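# Place red cube beside the rightmost blue cube

## Task

Set the red cube down on the table near whichever blue cube sits further toward the robot's right (the more negative y side). That blue cube must not be moved. At the end neither gripper may be touching any cube.

## Robot and tools

Robot: two arms, left_arm and right_arm, each with a two-finger gripper. Bases in the scene frame: left_arm at (+0.021, +0.309, 0) m with quat_wxyz (+1.000, 0, 0, +0.024); right_arm at (-0.034, -0.226, 0) m with quat_wxyz (+1.000, 0, 0, -0.029). A camera stand sits behind the arms. Joint limits (rad), base to tip: waist -2.618..3.054, shoulder 0..3.142, elbow 0..3.142 (straight at 2.901), wrist pitch -1.571..1.571, wrist yaw -1.571..1.571, wrist roll -2.094..2.094. The fingers point along the gripper's +z and open and close along its y. end_effector_position is the point between the pads, roughly 1 cm short of the fingertips.

Frames: the scene frame has its origin at table-top height, halfway between the nominal bases, +z up, +x out over the table, left_arm toward +y (not the same as image left/right). The table and fixed cameras use the scene frame. Hand poses, targets and offsets for an arm use that arm's own base axes, and rotations pivot about the Hand target position.

Motion rows: every row is 14 numbers in [-1, 1]: left_arm dx, dy, dz, rx, ry, rz, opening, then the same seven for right_arm, always both arms. dx..rz are an offset (not a pose) from the Hand target the arm had when the action or move began; scale 1.0 = 0.6 m or 180 degrees; rx, ry, rz form one rotation vector. A translation longer than 1.0 is shortened along its direction. Opening is absolute: +1 fully open (0.094 m), -1 shut. Six zeros re-request the current Hand target; to keep a gripper unchanged, resend its present opening (0 is itself a command).

execute_actions(actions, cameras): actions is a list of actions, each a table of up to 15 rows, one per 1/30 s step; a short table repeats its final row to fill 15. Every row in one action is measured from that action's start, but each new action starts again from the current Hand target, so a repeated offset keeps moving the arm. An empty list returns state plus images. cameras: names, ["all"], or []; a wrong name invalidates the call.

move(target, speed, blend, opening_speed, grip_force, blocking, cameras): target is one 14-number row or a list of up to 15 rows; all rows are offsets from the same starting Hand targets. Grippers travel straight lines, ignoring obstacles and the other arm, for 0.5 to 10 s. speed: m/s per arm path, 0.002 to 2.9, default 0.25 (turns up to twice that in rad/s); one value or one per target. blend: corner rounding in m for lists, 0 = full stop at each. opening_speed: rate of opening change per second on the -1..1 scale, at least 0.2. grip_force: per-pad newtons, 10 to 50, one value or one per arm, persists; under full force closing is slow (about 4 s at 40, 16 s at 10). blocking=false returns after about 0.5 s while the move continues. The result adds a move: line: done (within 10 mm and 2 degrees), off_target, moving, held, fault, plus limits such as paced (pose clipped) or held (steps withheld). Faster moves lag and overshoot more and hit harder.

wait(seconds 0..10): let time pass while holding commands. stop(): brake the running move. zoom_image(camera, region [x0, y0, x1, y1] in pixels, at most 504 wide and high): enlarge part of the newest image from cam_high, cam_low, cam_left_wrist or cam_right_wrist. finished_scene(scene): end the scene by its number; irreversible, and after ending scene 1 make no further calls in that reply.

Results: end_effector_position (m) and end_effector_quat_wxyz per arm in its base frame; Hand target (the last commanded pose after clipping, which the next offsets start from); Tool commands; grip_measured on the opening scale (may read up to 2.5 mm wide when empty, a few mm narrower than a firmly held part); grip_effort_nm (negative = closing; not a pad force); Joint velocities; joint torques (positive toward larger joint values; the first three wrap at plus or minus 28 N m); motor temperatures. A MOTOR HOT line appears at 75 °C; 90 °C folds that arm up and disables it, 100 °C makes it collapse. Stretched poses, holding loads and pushing toward unreachable targets heat motors.

Control notes: commanded orientation is limited to 40 degrees from the measured one per step. Grippers often stop a few cm short of the target; send the remaining gap as a new offset. Very small moves may not start. Reported poses can be off by a few cm.

Cameras: cam_high, cam_low and the two wrist cameras, all 896x504, with calibration (K, distortion, T_world_to_cam) supplied; fixed cameras may have shifted slightly, and wrist pictures can lag during motion.

Avoid: dropping the cube or letting it go while it moves, fast impacts, hard pushes (to end one, command the target back past the gripper), any contact or squeeze between the two arms or grippers (the clearance check does not catch gripper-to-gripper contact), wrist-camera cables touching things, paths passing near an arm's own base, and anything leaving the table. Objects may occasionally get a small nudge from outside.

Each tool is called after "Emit:" as name(argument=value, ...) on one line, values as JSON.

## Session

Emit:
execute_actions(actions=[])

Scene clock: 0.00 s.
left_arm: end_effector_position=(+0.3942, +0.0095, +0.0988) grip_measured=+1.000 grip_effort_nm=n/a end_effector_quat_wxyz=(+0.598, -0.022, +0.800, +0.032) | right_arm: end_effector_position=(+0.3847, +0.0216, +0.1141) grip_measured=+1.000 grip_effort_nm=n/a end_effector_quat_wxyz=(+0.617, +0.016, +0.786, -0.031)
Joint positions: left_arm=[-0.025 1.568 0.322 0.959 -0.101 -0.003 0.094] | right_arm=[0.156 1.502 0.292 0.964 0.22 0.025 0.094]
Joint velocities: within noise
Joint torques (N m): no reading
Motor temperatures (°C): left_arm=[26 26 28 24 23 25 27] | right_arm=[25 28 29 27 24 26 24]
Heat: left arm: 28 °C; right arm: 29 °C.
Hand target: left_arm +0.3963, +0.0095, +0.1043; +0.605, -0.022, +0.796, +0.032 | right_arm +0.3848, +0.0215, +0.1136; +0.615, +0.016, +0.788, -0.032
Tool commands: left_gripper/opening=+1.0 right_gripper/opening=+1.0

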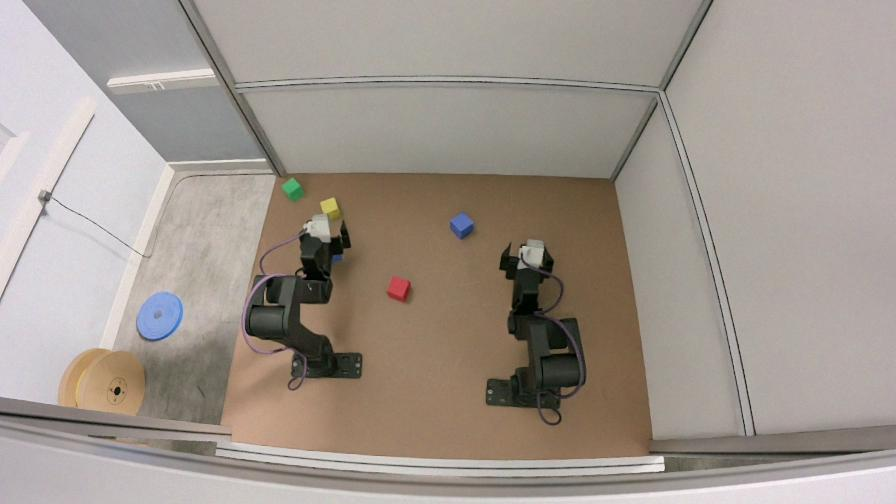

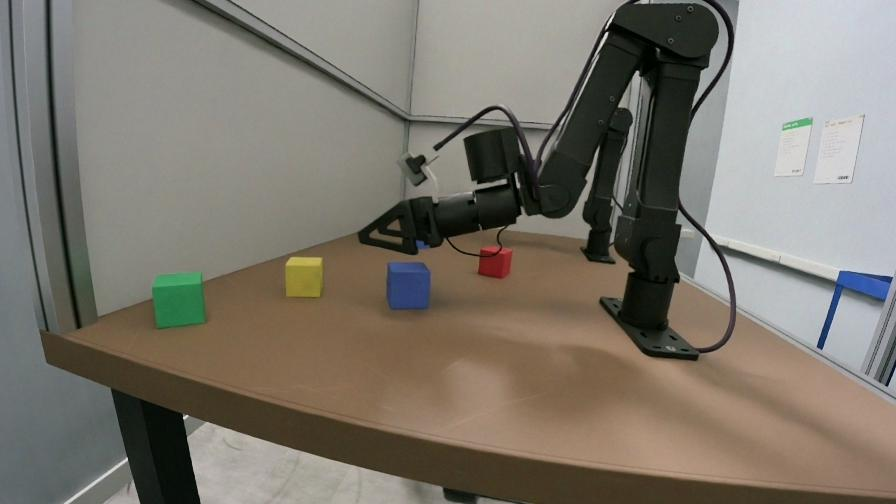

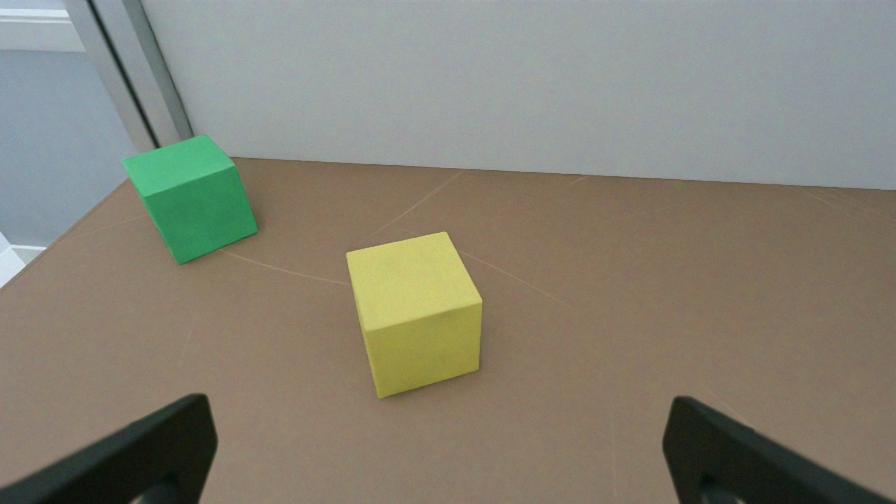

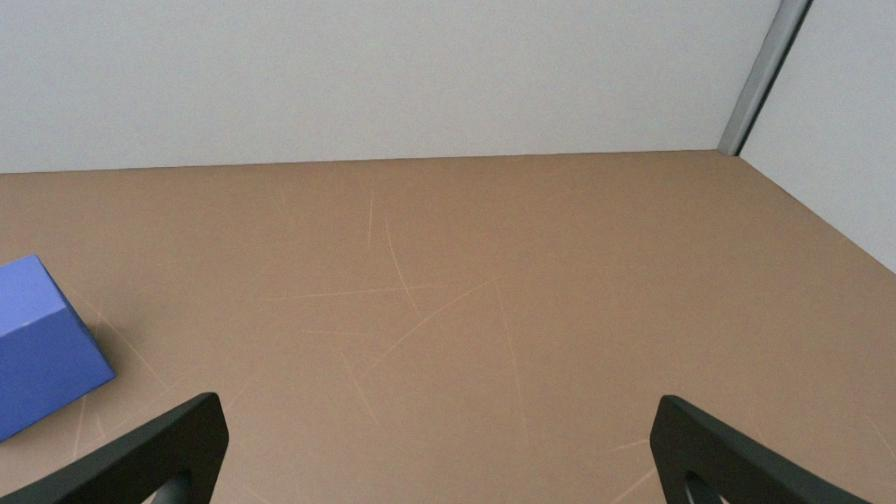

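Emit:
zoom_image(camera="cam_high", region=[360, 190, 500, 320])

Emit:
zoom_image(camera="cam_low", region=[350, 180, 560, 330])

Scaled by 3.600.

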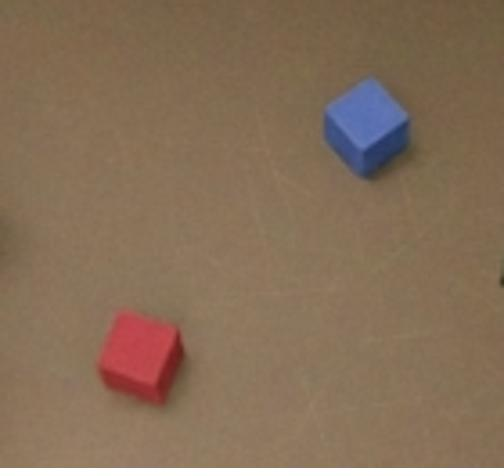

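Scaled by 2.400.

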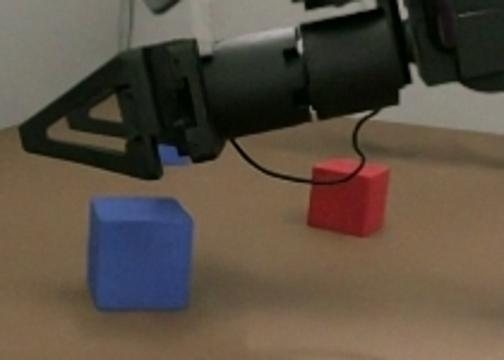

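Emit:
zoom_image(camera="cam_high", region=[270, 170, 370, 270])

Emit:
zoom_image(camera="cam_high", region=[480, 220, 600, 320])

Emit:
zoom_image(camera="cam_high", region=[220, 320, 660, 480])

Scaled by 5.040.

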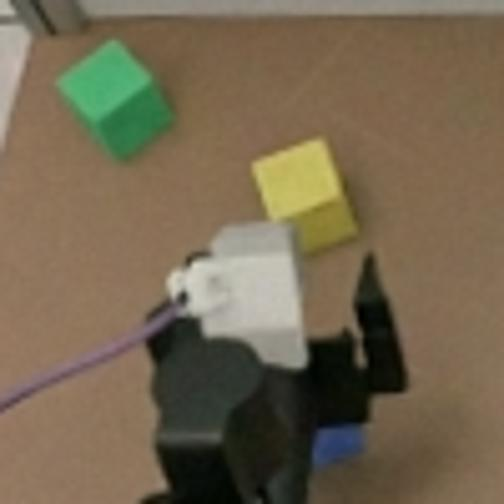

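Scaled by 4.200.

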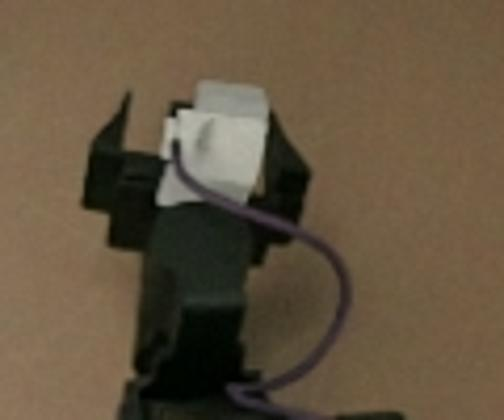

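Scaled by 1.145.

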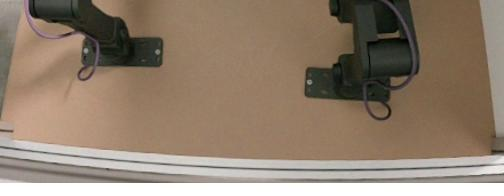

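Emit:
move(target=[-0.2913, -0.3312, 0.0762, 0.0240, 0.2756, -0.1082, 1, 0, 0, 0, 0, 0, 0, 1], speed=0.3, cameras=["all"])

Scene clock: 269.80 s.
left_arm: end_effector_position=(+0.2191, -0.1843, +0.1431) grip_measured=+1.000 grip_effort_nm=-0.03 end_effector_quat_wxyz=(+0.210, +0.147, +0.966, -0.029) | right_arm: end_effector_position=(+0.3847, +0.0216, +0.1141) grip_measured=+1.000 grip_effort_nm=-0.02 end_effector_quat_wxyz=(+0.617, +0.016, +0.786, -0.031)
Joint positions: left_arm=[-0.84 1.272 1.039 -0.967 -0.219 -0.498 0.094] | right_arm=[0.156 1.502 0.292 0.964 0.22 0.025 0.094]
Joint torques (N m): left_arm=[-0.54 -2.4 9.18 0.84 -0.13 -0.12] | right_arm=[-0.05 -4.88 6.41 1.83 0.05 0.02]
Motor temperatures (°C): left_arm=[26 29 30 36 23 25 27] | right_arm=[25 30 32 41 24 26 24]
Heat: left arm: 36 °C; right arm: 41 °C.
Hand target: left_arm +0.2215, -0.1893, +0.1500; +0.214, +0.146, +0.965, -0.033 | right_arm +0.3848, +0.0215, +0.1136; +0.615, +0.016, +0.788, -0.032
Off the commanded pose: left_arm 0.009 m, 1 deg | right_arm 0.000 m, 0 deg.
move: done
camera_calibration:
cam_left_wrist: T_world_to_cam=[[-0.292204, -0.956288, 0.0114085, -0.114824], [-0.956332, 0.292091, -0.0105979, 0.305022], [0.00680233, -0.0140071, -0.999879, 0.227765], [0, 0, 0, 1]] pos_world=[0.256601, -0.195709, 0.23228]

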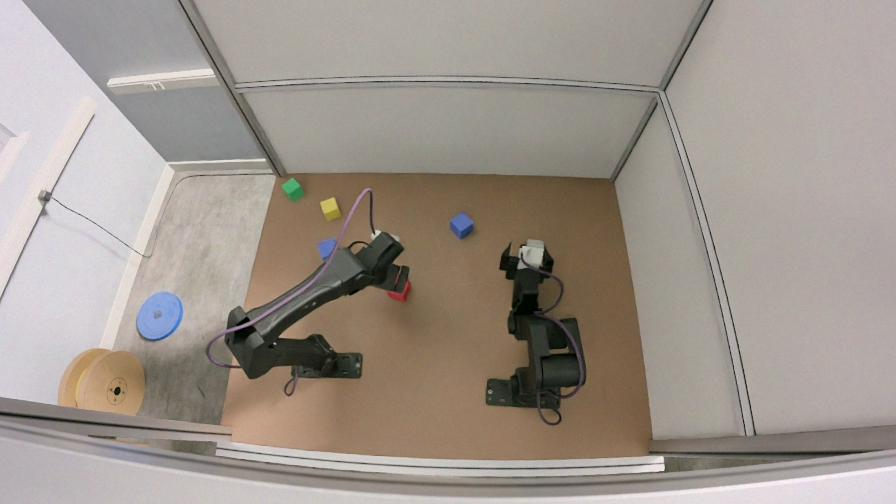

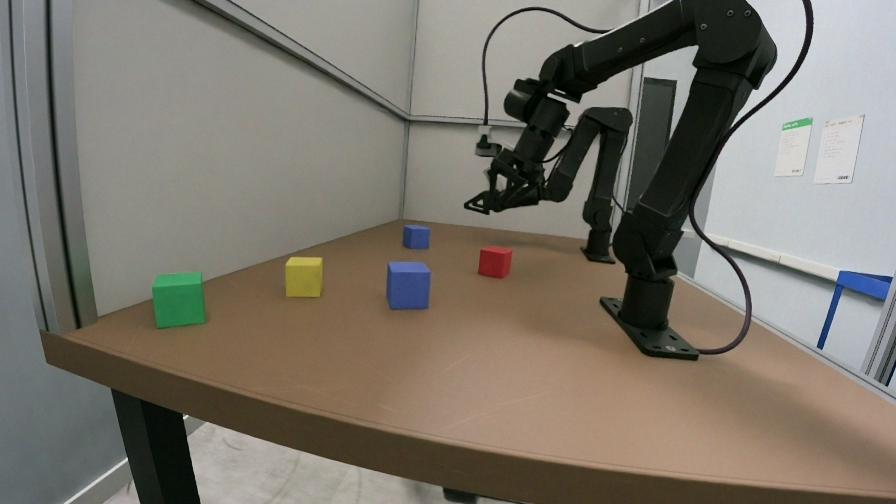

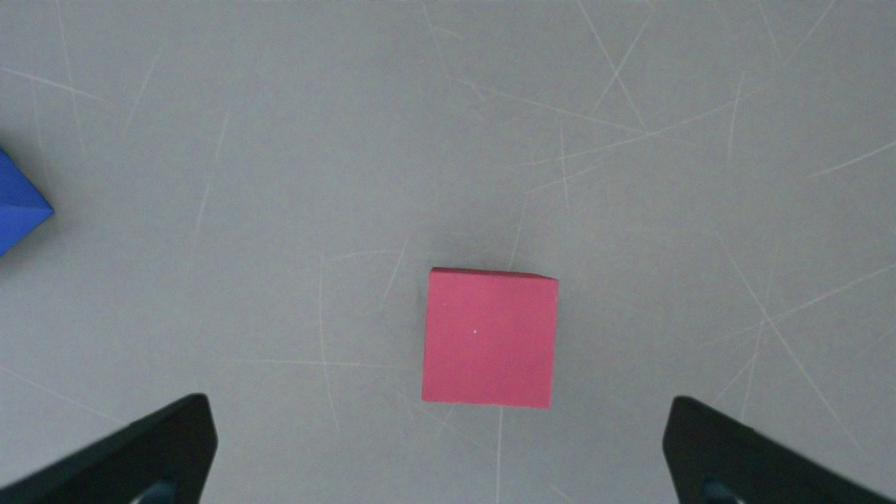

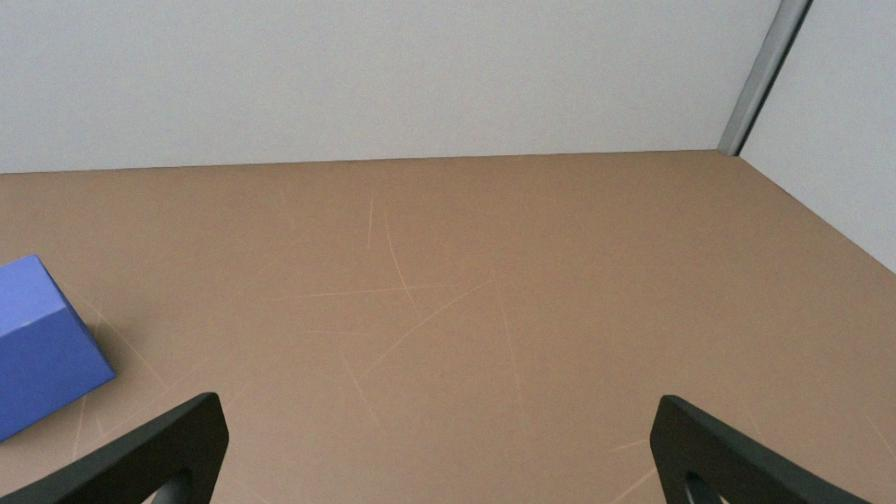

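Emit:
move(target=[0.0018, -0.0327, -0.1885, 0, 0, -0.0217, 1, 0, 0, 0, 0, 0, 0, 1], speed=0.2, cameras=["all"])

Scene clock: 328.50 s.
left_arm: end_effector_position=(+0.2235, -0.2073, +0.0424) grip_measured=+1.000 grip_effort_nm=-0.03 end_effector_quat_wxyz=(+0.213, +0.173, +0.961, -0.042) | right_arm: end_effector_position=(+0.3847, +0.0216, +0.1141) grip_measured=+1.000 grip_effort_nm=-0.02 end_effector_quat_wxyz=(+0.617, +0.016, +0.786, -0.031)
Joint positions: left_arm=[-0.872 1.424 0.736 -0.493 -0.205 -0.475 0.094] | right_arm=[0.156 1.502 0.292 0.964 0.22 0.025 0.094]
Joint torques (N m): left_arm=[-0.57 -3.07 5.38 1.32 -0.14 0.08] | right_arm=[-0.06 -4.88 6.41 1.83 0.06 0.02]
Heat: left arm: 32 °C; right arm: 42 °C.
Hand target: left_arm +0.2226, -0.2089, +0.0370; +0.213, +0.179, +0.960, -0.040 | right_arm +0.3848, +0.0215, +0.1136; +0.615, +0.016, +0.788, -0.032
Off the commanded pose: left_arm 0.006 m, 1 deg | right_arm 0.000 m, 0 deg.
move: done
camera_calibration:
cam_left_wrist: T_world_to_cam=[[-0.346912, -0.937615, 0.0230187, -0.118869], [-0.937821, 0.346464, -0.0213178, 0.322451], [0.0120127, -0.0289828, -0.999508, 0.122444], [0, 0, 0, 1]] pos_world=[0.259694, -0.219623, 0.131994]

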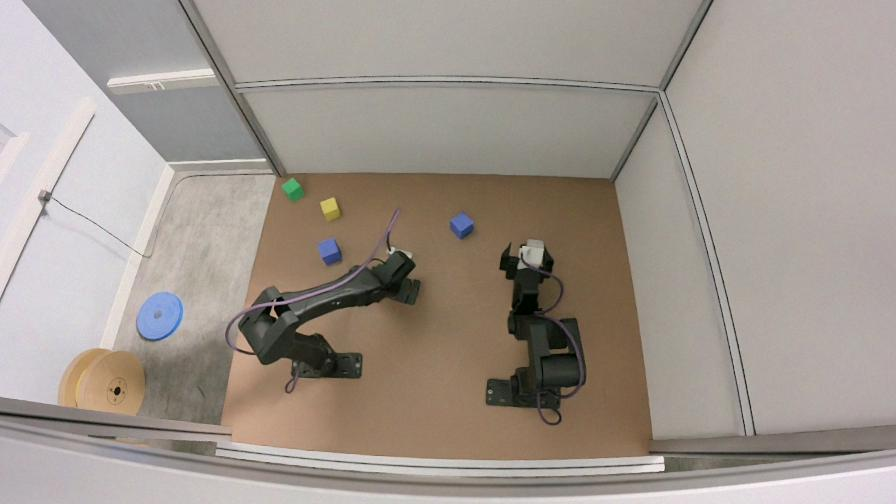

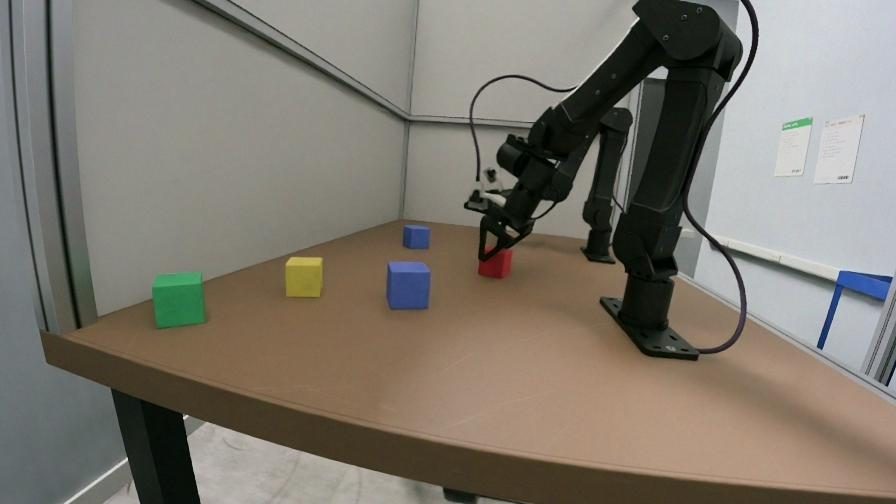

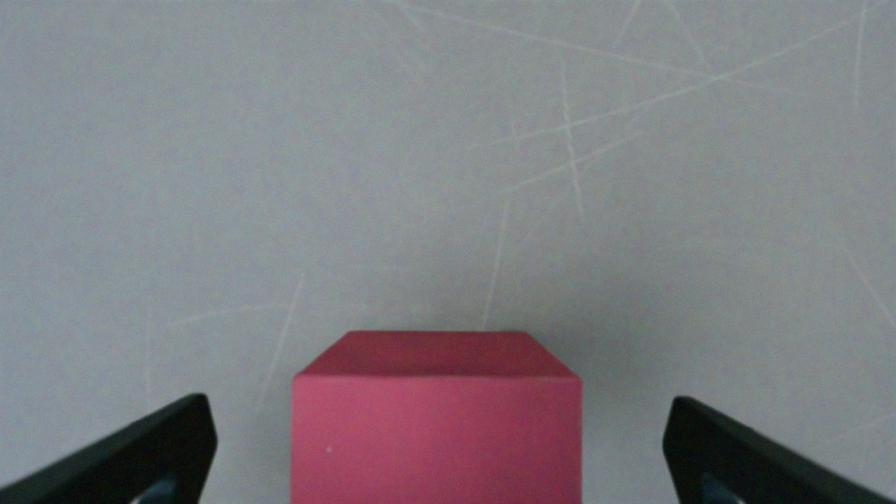

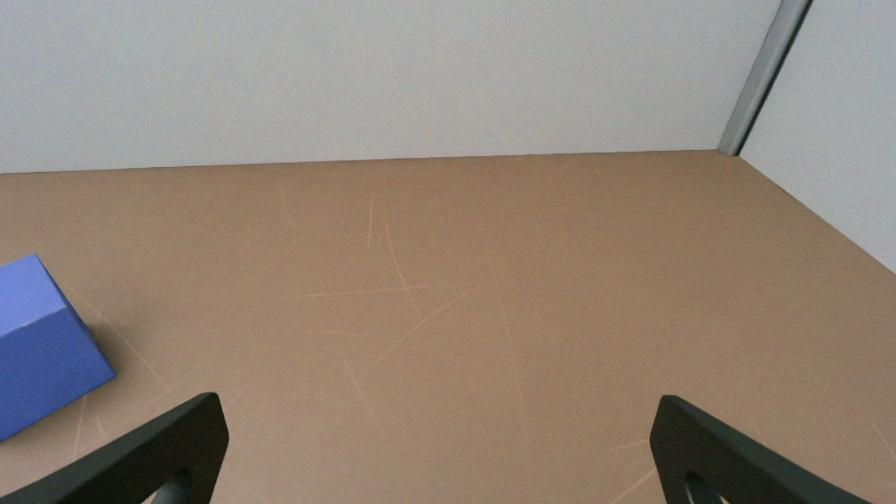

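Emit:
move(target=[[-0.0100, 0.0062, -0.0240, 0, 0, 0, 1, 0, 0, 0, 0, 0, 0, 1], [-0.0100, 0.0062, -0.0240, 0, 0, 0, -0.1, 0, 0, 0, 0, 0, 0, 1]], speed=0.1, cameras=["cam_left_wrist", "cam_low"])

Scene clock: 364.63 s.
left_arm: end_effector_position=(+0.2180, -0.2045, +0.0278) grip_measured=+0.053 grip_effort_nm=-1.08 end_effector_quat_wxyz=(+0.213, +0.176, +0.960, -0.043) | right_arm: end_effector_position=(+0.3847, +0.0216, +0.1141) grip_measured=+1.000 grip_effort_nm=-0.02 end_effector_quat_wxyz=(+0.617, +0.016, +0.786, -0.031)
Joint positions: left_arm=[-0.88 1.431 0.678 -0.428 -0.205 -0.476 0.049] | right_arm=[0.156 1.502 0.292 0.964 0.22 0.025 0.094]
Joint torques (N m): left_arm=[-0.76 -3.11 5.12 1.23 -0.18 -0.03] | right_arm=[-0.03 -4.9 6.38 1.83 0.06 0.02]
Heat: left arm: 32 °C; right arm: 42 °C.
Hand target: left_arm +0.2166, -0.2051, +0.0225; +0.213, +0.178, +0.960, -0.040 | right_arm +0.3848, +0.0215, +0.1136; +0.615, +0.016, +0.788, -0.032
Off the commanded pose: left_arm 0.005 m, 0 deg | right_arm 0.000 m, 0 deg.
move: done
camera_calibration:
cam_left_wrist: T_world_to_cam=[[-0.353765, -0.93505, 0.023078, -0.11569], [-0.93527, 0.353344, -0.0204447, 0.31692], [0.0109623, -0.0288168, -0.999525, 0.108295], [0, 0, 0, 1]] pos_world=[0.254292, -0.217036, 0.117392]
Images, in order (width x height): cam_low 896x504, cam_left_wrist 896x504.

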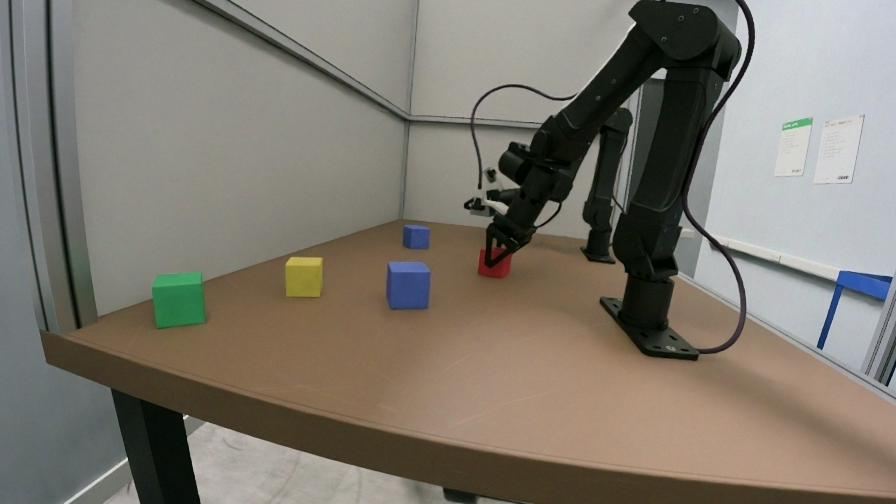

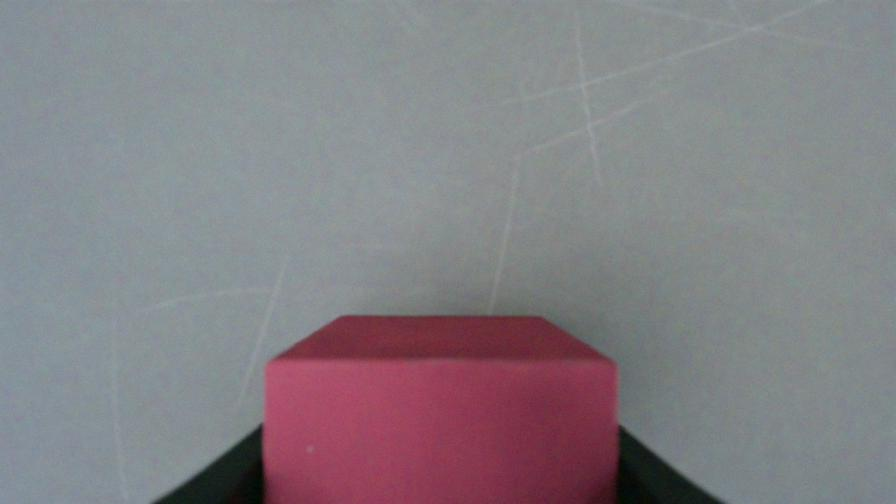

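Emit:
move(target=[[0, 0, 0.12, 0, 0, 0, -0.1, 0, 0, 0, 0, 0, 0, 1], [0.2790, -0.2040, 0.1458, 0, 0, -0.1861, -0.1, 0, 0, 0, 0, 0, 0, 1]], speed=0.25, blend=[0.03, 0], cameras=["all"])

Scene clock: 395.07 s.
left_arm: end_effector_position=(+0.3775, -0.3234, +0.1098) grip_measured=+0.053 grip_effort_nm=-1.06 end_effector_quat_wxyz=(+0.190, +0.447, +0.869, -0.094) | right_arm: end_effector_position=(+0.3847, +0.0216, +0.1141) grip_measured=+1.000 grip_effort_nm=-0.02 end_effector_quat_wxyz=(+0.617, +0.016, +0.786, -0.031)
Joint positions: left_arm=[-0.672 2.062 1.769 -0.864 0.107 0.255 0.049] | right_arm=[0.156 1.502 0.292 0.964 0.22 0.025 0.094]
Joint torques (N m): left_arm=[0.57 -8.39 9.55 0.99 0.18 0.1] | right_arm=[-0.08 -4.9 6.42 1.82 0.07 0.02]
Heat: left arm: 32 °C; right arm: 43 °C.
Hand target: left_arm +0.3839, -0.3275, +0.1099; +0.192, +0.448, +0.868, -0.099 | right_arm +0.3848, +0.0215, +0.1136; +0.615, +0.016, +0.788, -0.032
Off the commanded pose: left_arm 0.008 m, 1 deg | right_arm 0.000 m, 0 deg.
move: done
camera_calibration:
cam_left_wrist: T_world_to_cam=[[-0.810372, -0.585835, 0.00977298, 0.114379], [-0.585914, 0.810306, -0.0104411, 0.524497], [-0.00180233, -0.0141873, -0.999898, 0.194641], [0, 0, 0, 1]] pos_world=[0.40035, -0.355234, 0.19898]

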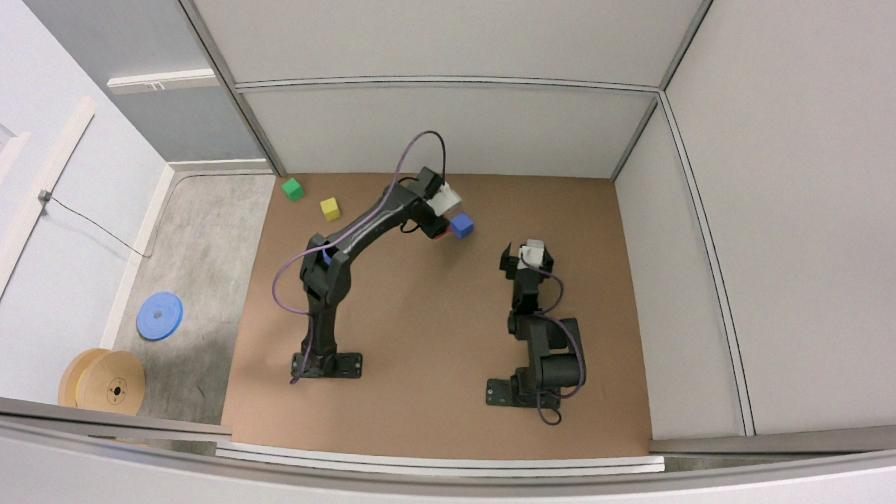

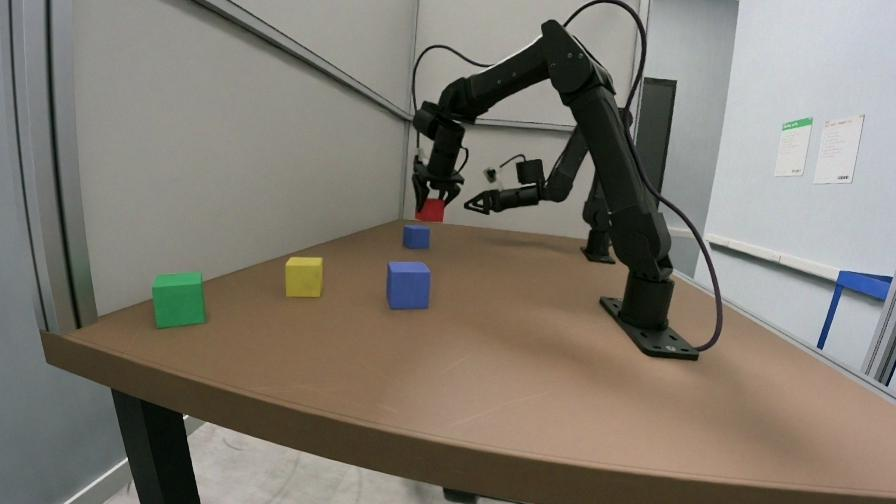

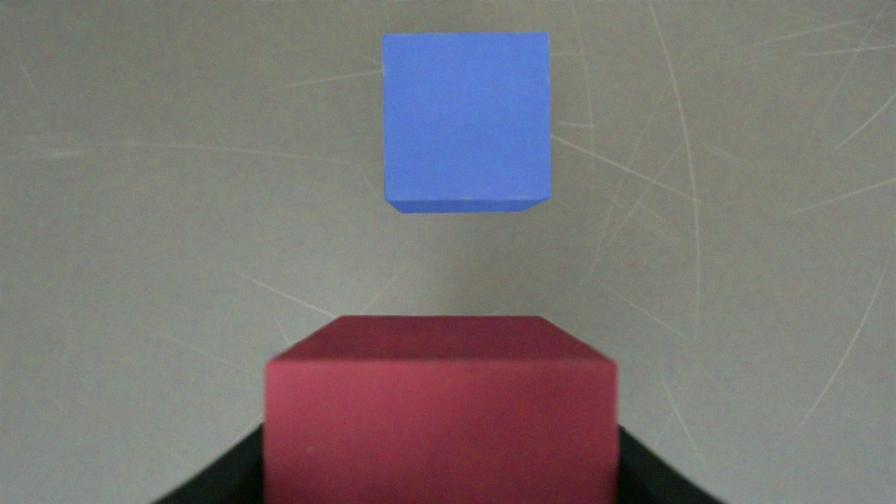

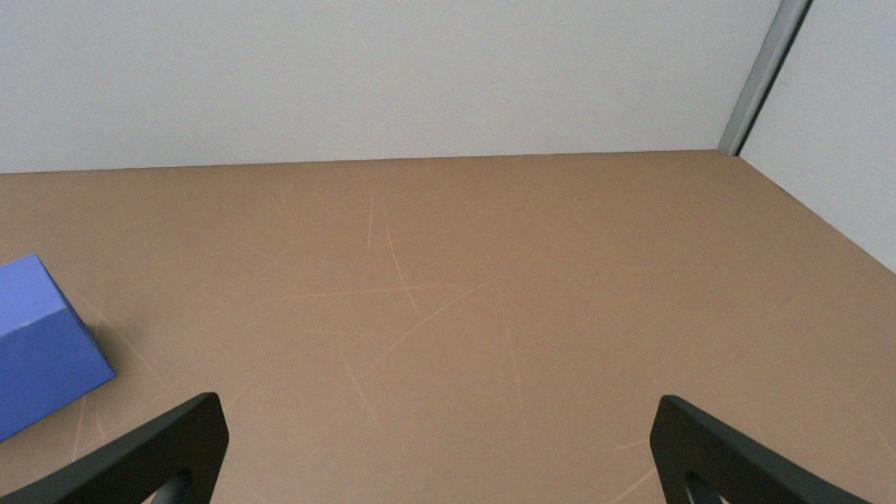

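Emit:
zoom_image(camera="cam_left_wrist", region=[340, 0, 592, 252])

Emit:
zoom_image(camera="cam_left_wrist", region=[240, 252, 640, 504])

Emit:
zoom_image(camera="cam_low", region=[370, 130, 500, 270])

Scaled by 2.000.

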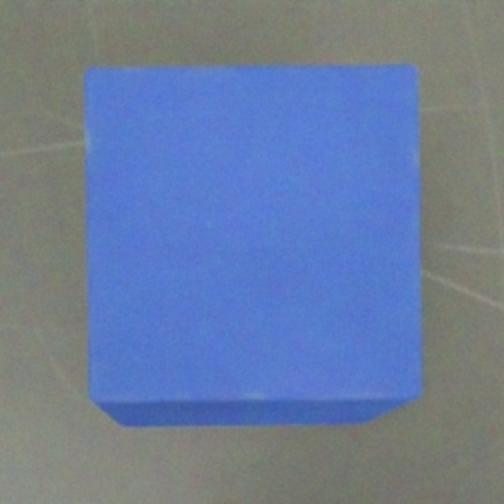

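Scaled by 1.260.

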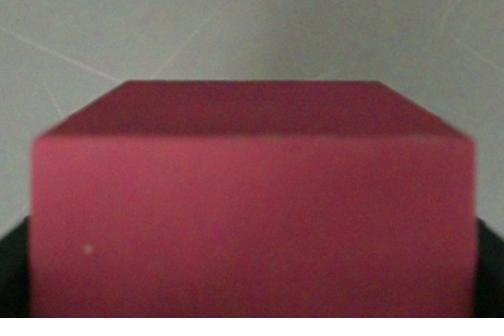

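Scaled by 3.600.

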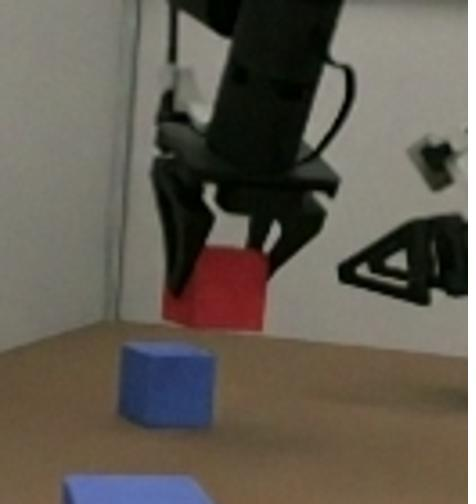

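Emit:
move(target=[-0.0022, -0.0215, -0.0902, 0, 0, 0, -0.1, 0, 0, 0, 0, 0, 0, 1], speed=0.15, cameras=["cam_left_wrist", "cam_low"])

Emit:
zoom_image(camera="cam_left_wrist", region=[240, 0, 744, 504])

Emit:
zoom_image(camera="cam_low", region=[370, 150, 500, 280])

Scene clock: 457.43 s.
left_arm: end_effector_position=(+0.3818, -0.3345, +0.0621) grip_measured=+0.053 grip_effort_nm=-1.06 end_effector_quat_wxyz=(+0.189, +0.447, +0.869, -0.096) | right_arm: end_effector_position=(+0.3847, +0.0216, +0.1141) grip_measured=+1.000 grip_effort_nm=-0.02 end_effector_quat_wxyz=(+0.617, +0.016, +0.786, -0.031)
Joint positions: left_arm=[-0.683 2.13 1.683 -0.709 0.107 0.244 0.049] | right_arm=[0.156 1.502 0.292 0.964 0.22 0.025 0.094]
Joint torques (N m): left_arm=[-0.59 -9.55 6.27 1.28 0.08 -0.07] | right_arm=[-0.02 -4.93 6.39 1.82 0.05 0.02]
Heat: left arm: 33 °C; right arm: 43 °C.
Hand target: left_arm +0.3826, -0.3405, +0.0558; +0.192, +0.448, +0.868, -0.099 | right_arm +0.3848, +0.0215, +0.1136; +0.615, +0.016, +0.788, -0.032
Off the commanded pose: left_arm 0.009 m, 1 deg | right_arm 0.000 m, 0 deg.
move: done
camera_calibration:
cam_left_wrist: T_world_to_cam=[[-0.81092, -0.584974, 0.0146291, 0.111986], [-0.58513, 0.810872, -0.010516, 0.535428], [-0.00571068, -0.0170875, -0.999838, 0.14731], [0, 0, 0, 1]] pos_world=[0.404948, -0.366137, 0.151278]
Images, in order (width x height): cam_low 896x504, cam_left_wrist 896x504.

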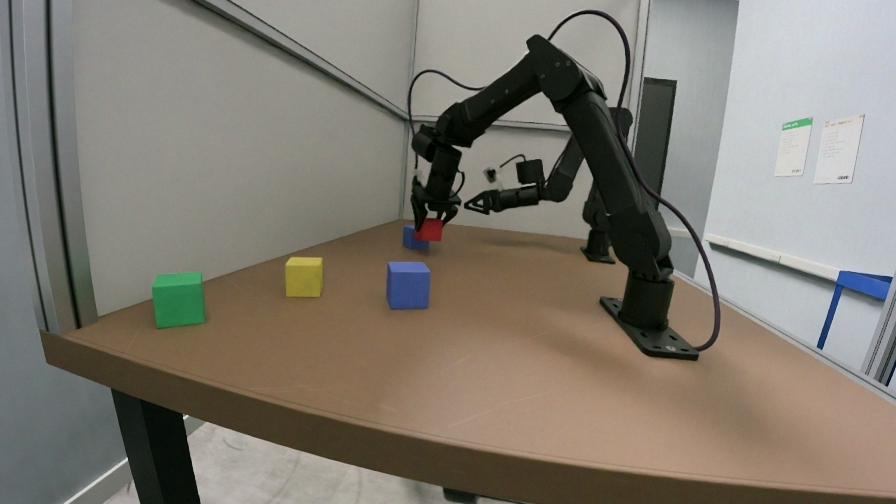

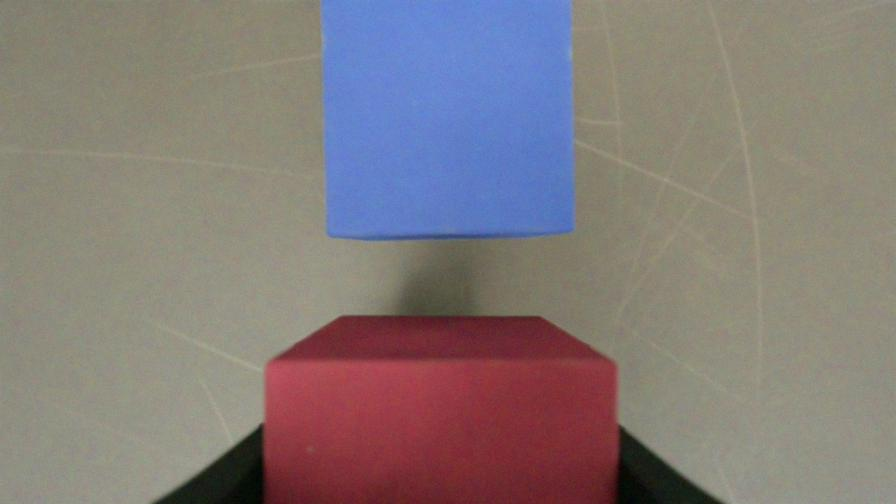

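Scaled by 1.000.

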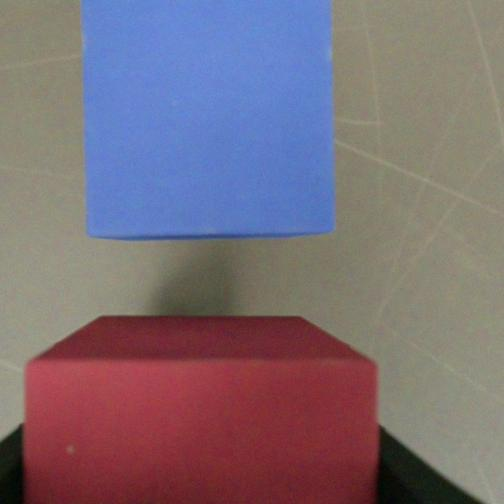

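Scaled by 3.877.

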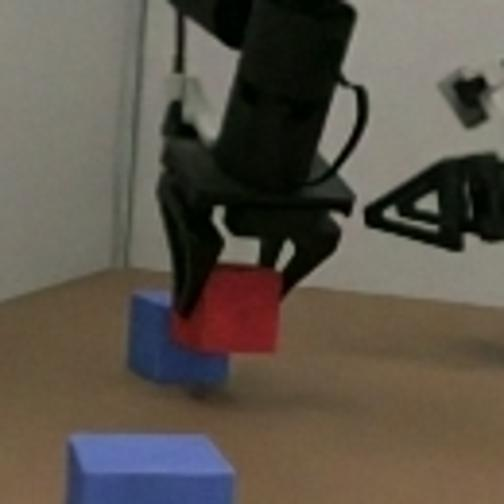

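Emit:
move(target=[0, 0, -0.0442, 0, 0, 0, -0.1, 0, 0, 0, 0, 0, 0, 1], speed=0.1, cameras=["cam_left_wrist", "cam_low"])

Emit:
zoom_image(camera="cam_low", region=[370, 150, 500, 280])

Scene clock: 491.77 s.
left_arm: end_effector_position=(+0.3835, -0.3359, +0.0406) grip_measured=+0.053 grip_effort_nm=-1.06 end_effector_quat_wxyz=(+0.194, +0.446, +0.868, -0.097) | right_arm: end_effector_position=(+0.3847, +0.0216, +0.1141) grip_measured=+1.000 grip_effort_nm=-0.02 end_effector_quat_wxyz=(+0.617, +0.016, +0.786, -0.031)
Joint positions: left_arm=[-0.683 2.151 1.623 -0.618 0.107 0.244 0.049] | right_arm=[0.156 1.502 0.292 0.964 0.22 0.025 0.094]
Joint torques (N m): left_arm=[-0.59 -9.13 5.83 1.32 0.07 -0.04] | right_arm=[-0.03 -4.92 6.38 1.82 0.06 0.02]
Motor temperatures (°C): left_arm=[26 33 31 33 23 25 32] | right_arm=[24 30 33 44 24 26 24]
Heat: left arm: 33 °C; right arm: 44 °C.
Hand target: left_arm +0.3826, -0.3405, +0.0295; +0.192, +0.448, +0.868, -0.099 | right_arm +0.3848, +0.0215, +0.1136; +0.615, +0.016, +0.788, -0.032
Off the commanded pose: left_arm 0.012 m, 0 deg | right_arm 0.000 m, 0 deg.
move: off_target (left_arm)
camera_calibration:
cam_left_wrist: T_world_to_cam=[[-0.811031, -0.584884, 0.0118294, 0.113081], [-0.584997, 0.810759, -0.0211651, 0.537734], [0.00278836, -0.0240857, -0.999706, 0.120191], [0, 0, 0, 1]] pos_world=[0.40595, -0.366939, 0.130199]
Images, in order (width x height): cam_low 896x504, cam_left_wrist 896x504.

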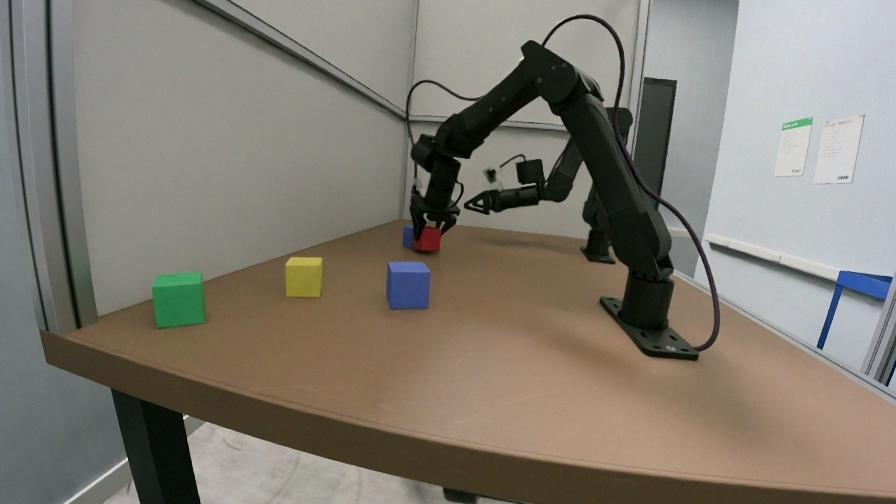

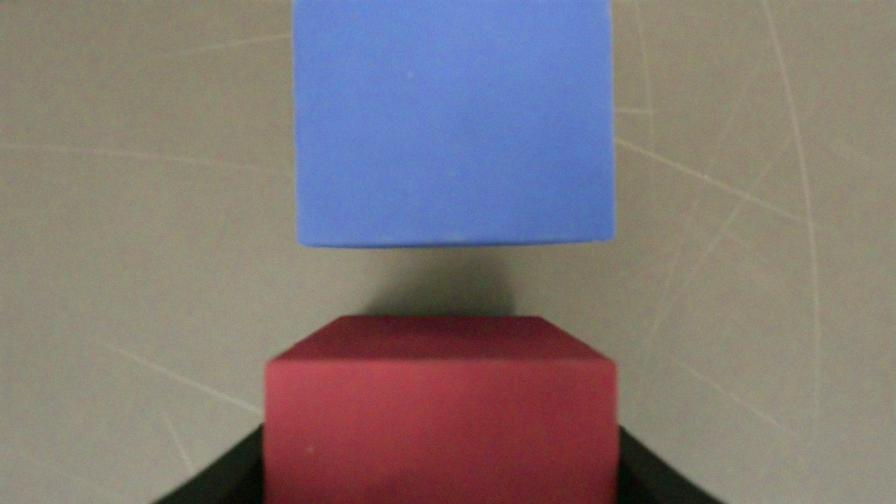

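Scaled by 3.877.

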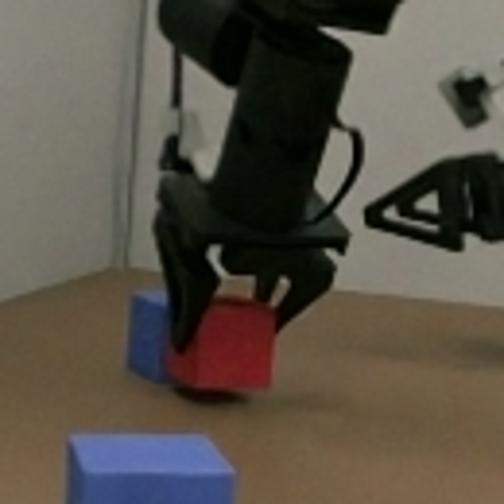

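Emit:
move(target=[0, 0, -0.0133, 0, 0, 0, -0.1, 0, 0, 0, 0, 0, 0, 1], speed=0.1, cameras=["cam_left_wrist", "cam_low"])

Emit:
zoom_image(camera="cam_low", region=[370, 150, 500, 280])

Scene clock: 509.73 s.
left_arm: end_effector_position=(+0.3842, -0.3365, +0.0349) grip_measured=+0.053 grip_effort_nm=-1.06 end_effector_quat_wxyz=(+0.197, +0.446, +0.867, -0.098) | right_arm: end_effector_position=(+0.3847, +0.0216, +0.1141) grip_measured=+1.000 grip_effort_nm=-0.02 end_effector_quat_wxyz=(+0.617, +0.016, +0.786, -0.031)
Joint positions: left_arm=[-0.683 2.157 1.608 -0.591 0.107 0.244 0.049] | right_arm=[0.156 1.502 0.292 0.964 0.22 0.025 0.094]
Joint torques (N m): left_arm=[-0.59 -8.91 5.63 1.4 0.08 -0.04] | right_arm=[-0.08 -4.92 6.37 1.82 0.06 0.02]
Heat: left arm: 33 °C; right arm: 44 °C.
Hand target: left_arm +0.3826, -0.3405, +0.0213; +0.192, +0.448, +0.868, -0.099 | right_arm +0.3848, +0.0215, +0.1136; +0.615, +0.016, +0.788, -0.032
Off the commanded pose: left_arm 0.014 m, 1 deg | right_arm 0.000 m, 0 deg.
move: off_target (left_arm)
camera_calibration:
cam_left_wrist: T_world_to_cam=[[-0.811108, -0.584802, 0.0104782, 0.113526], [-0.584858, 0.81072, -0.0259612, 0.538624], [0.00668725, -0.0271856, -0.999608, 0.111958], [0, 0, 0, 1]] pos_world=[0.406351, -0.36724, 0.124708]
Images, in order (width x height): cam_low 896x504, cam_left_wrist 896x504.

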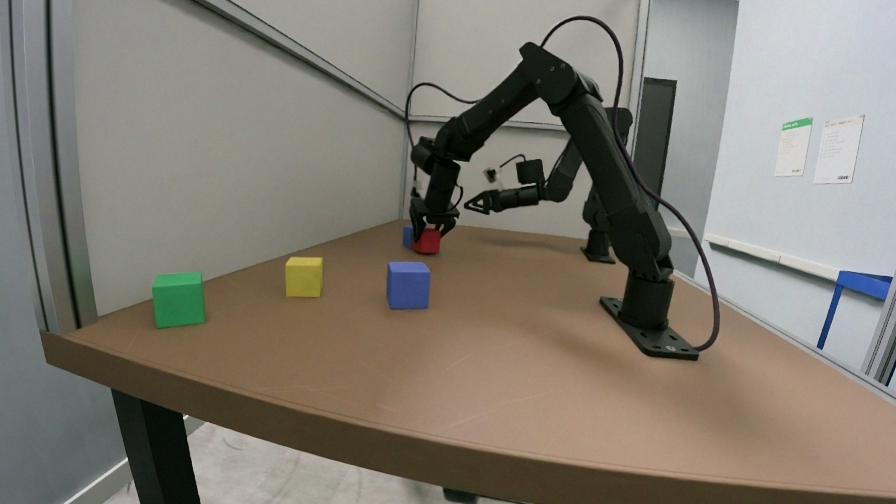

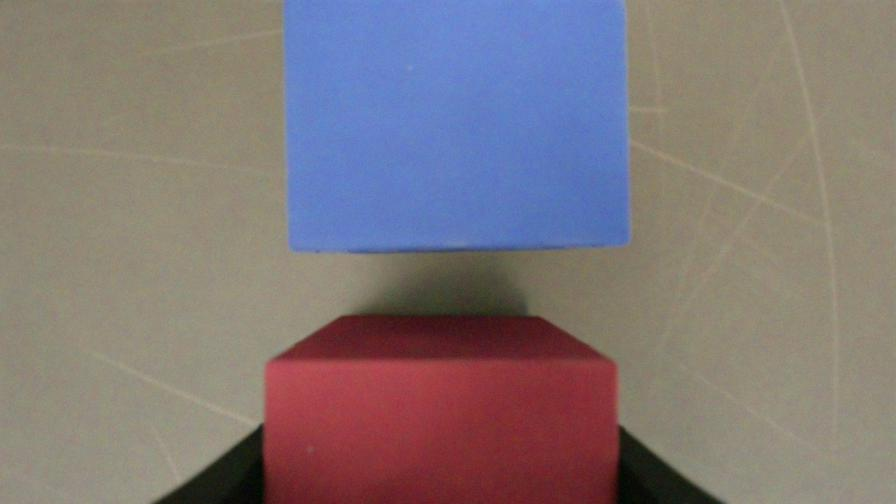

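Scaled by 3.877.

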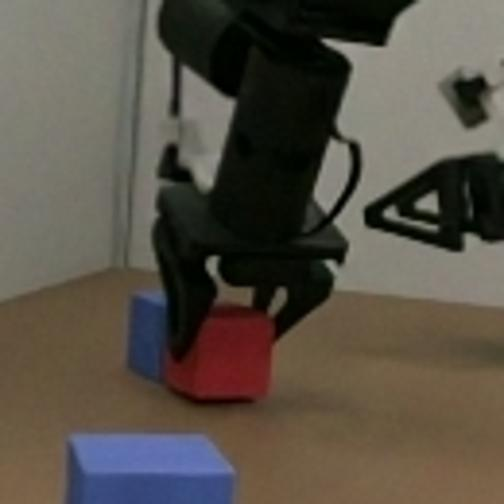

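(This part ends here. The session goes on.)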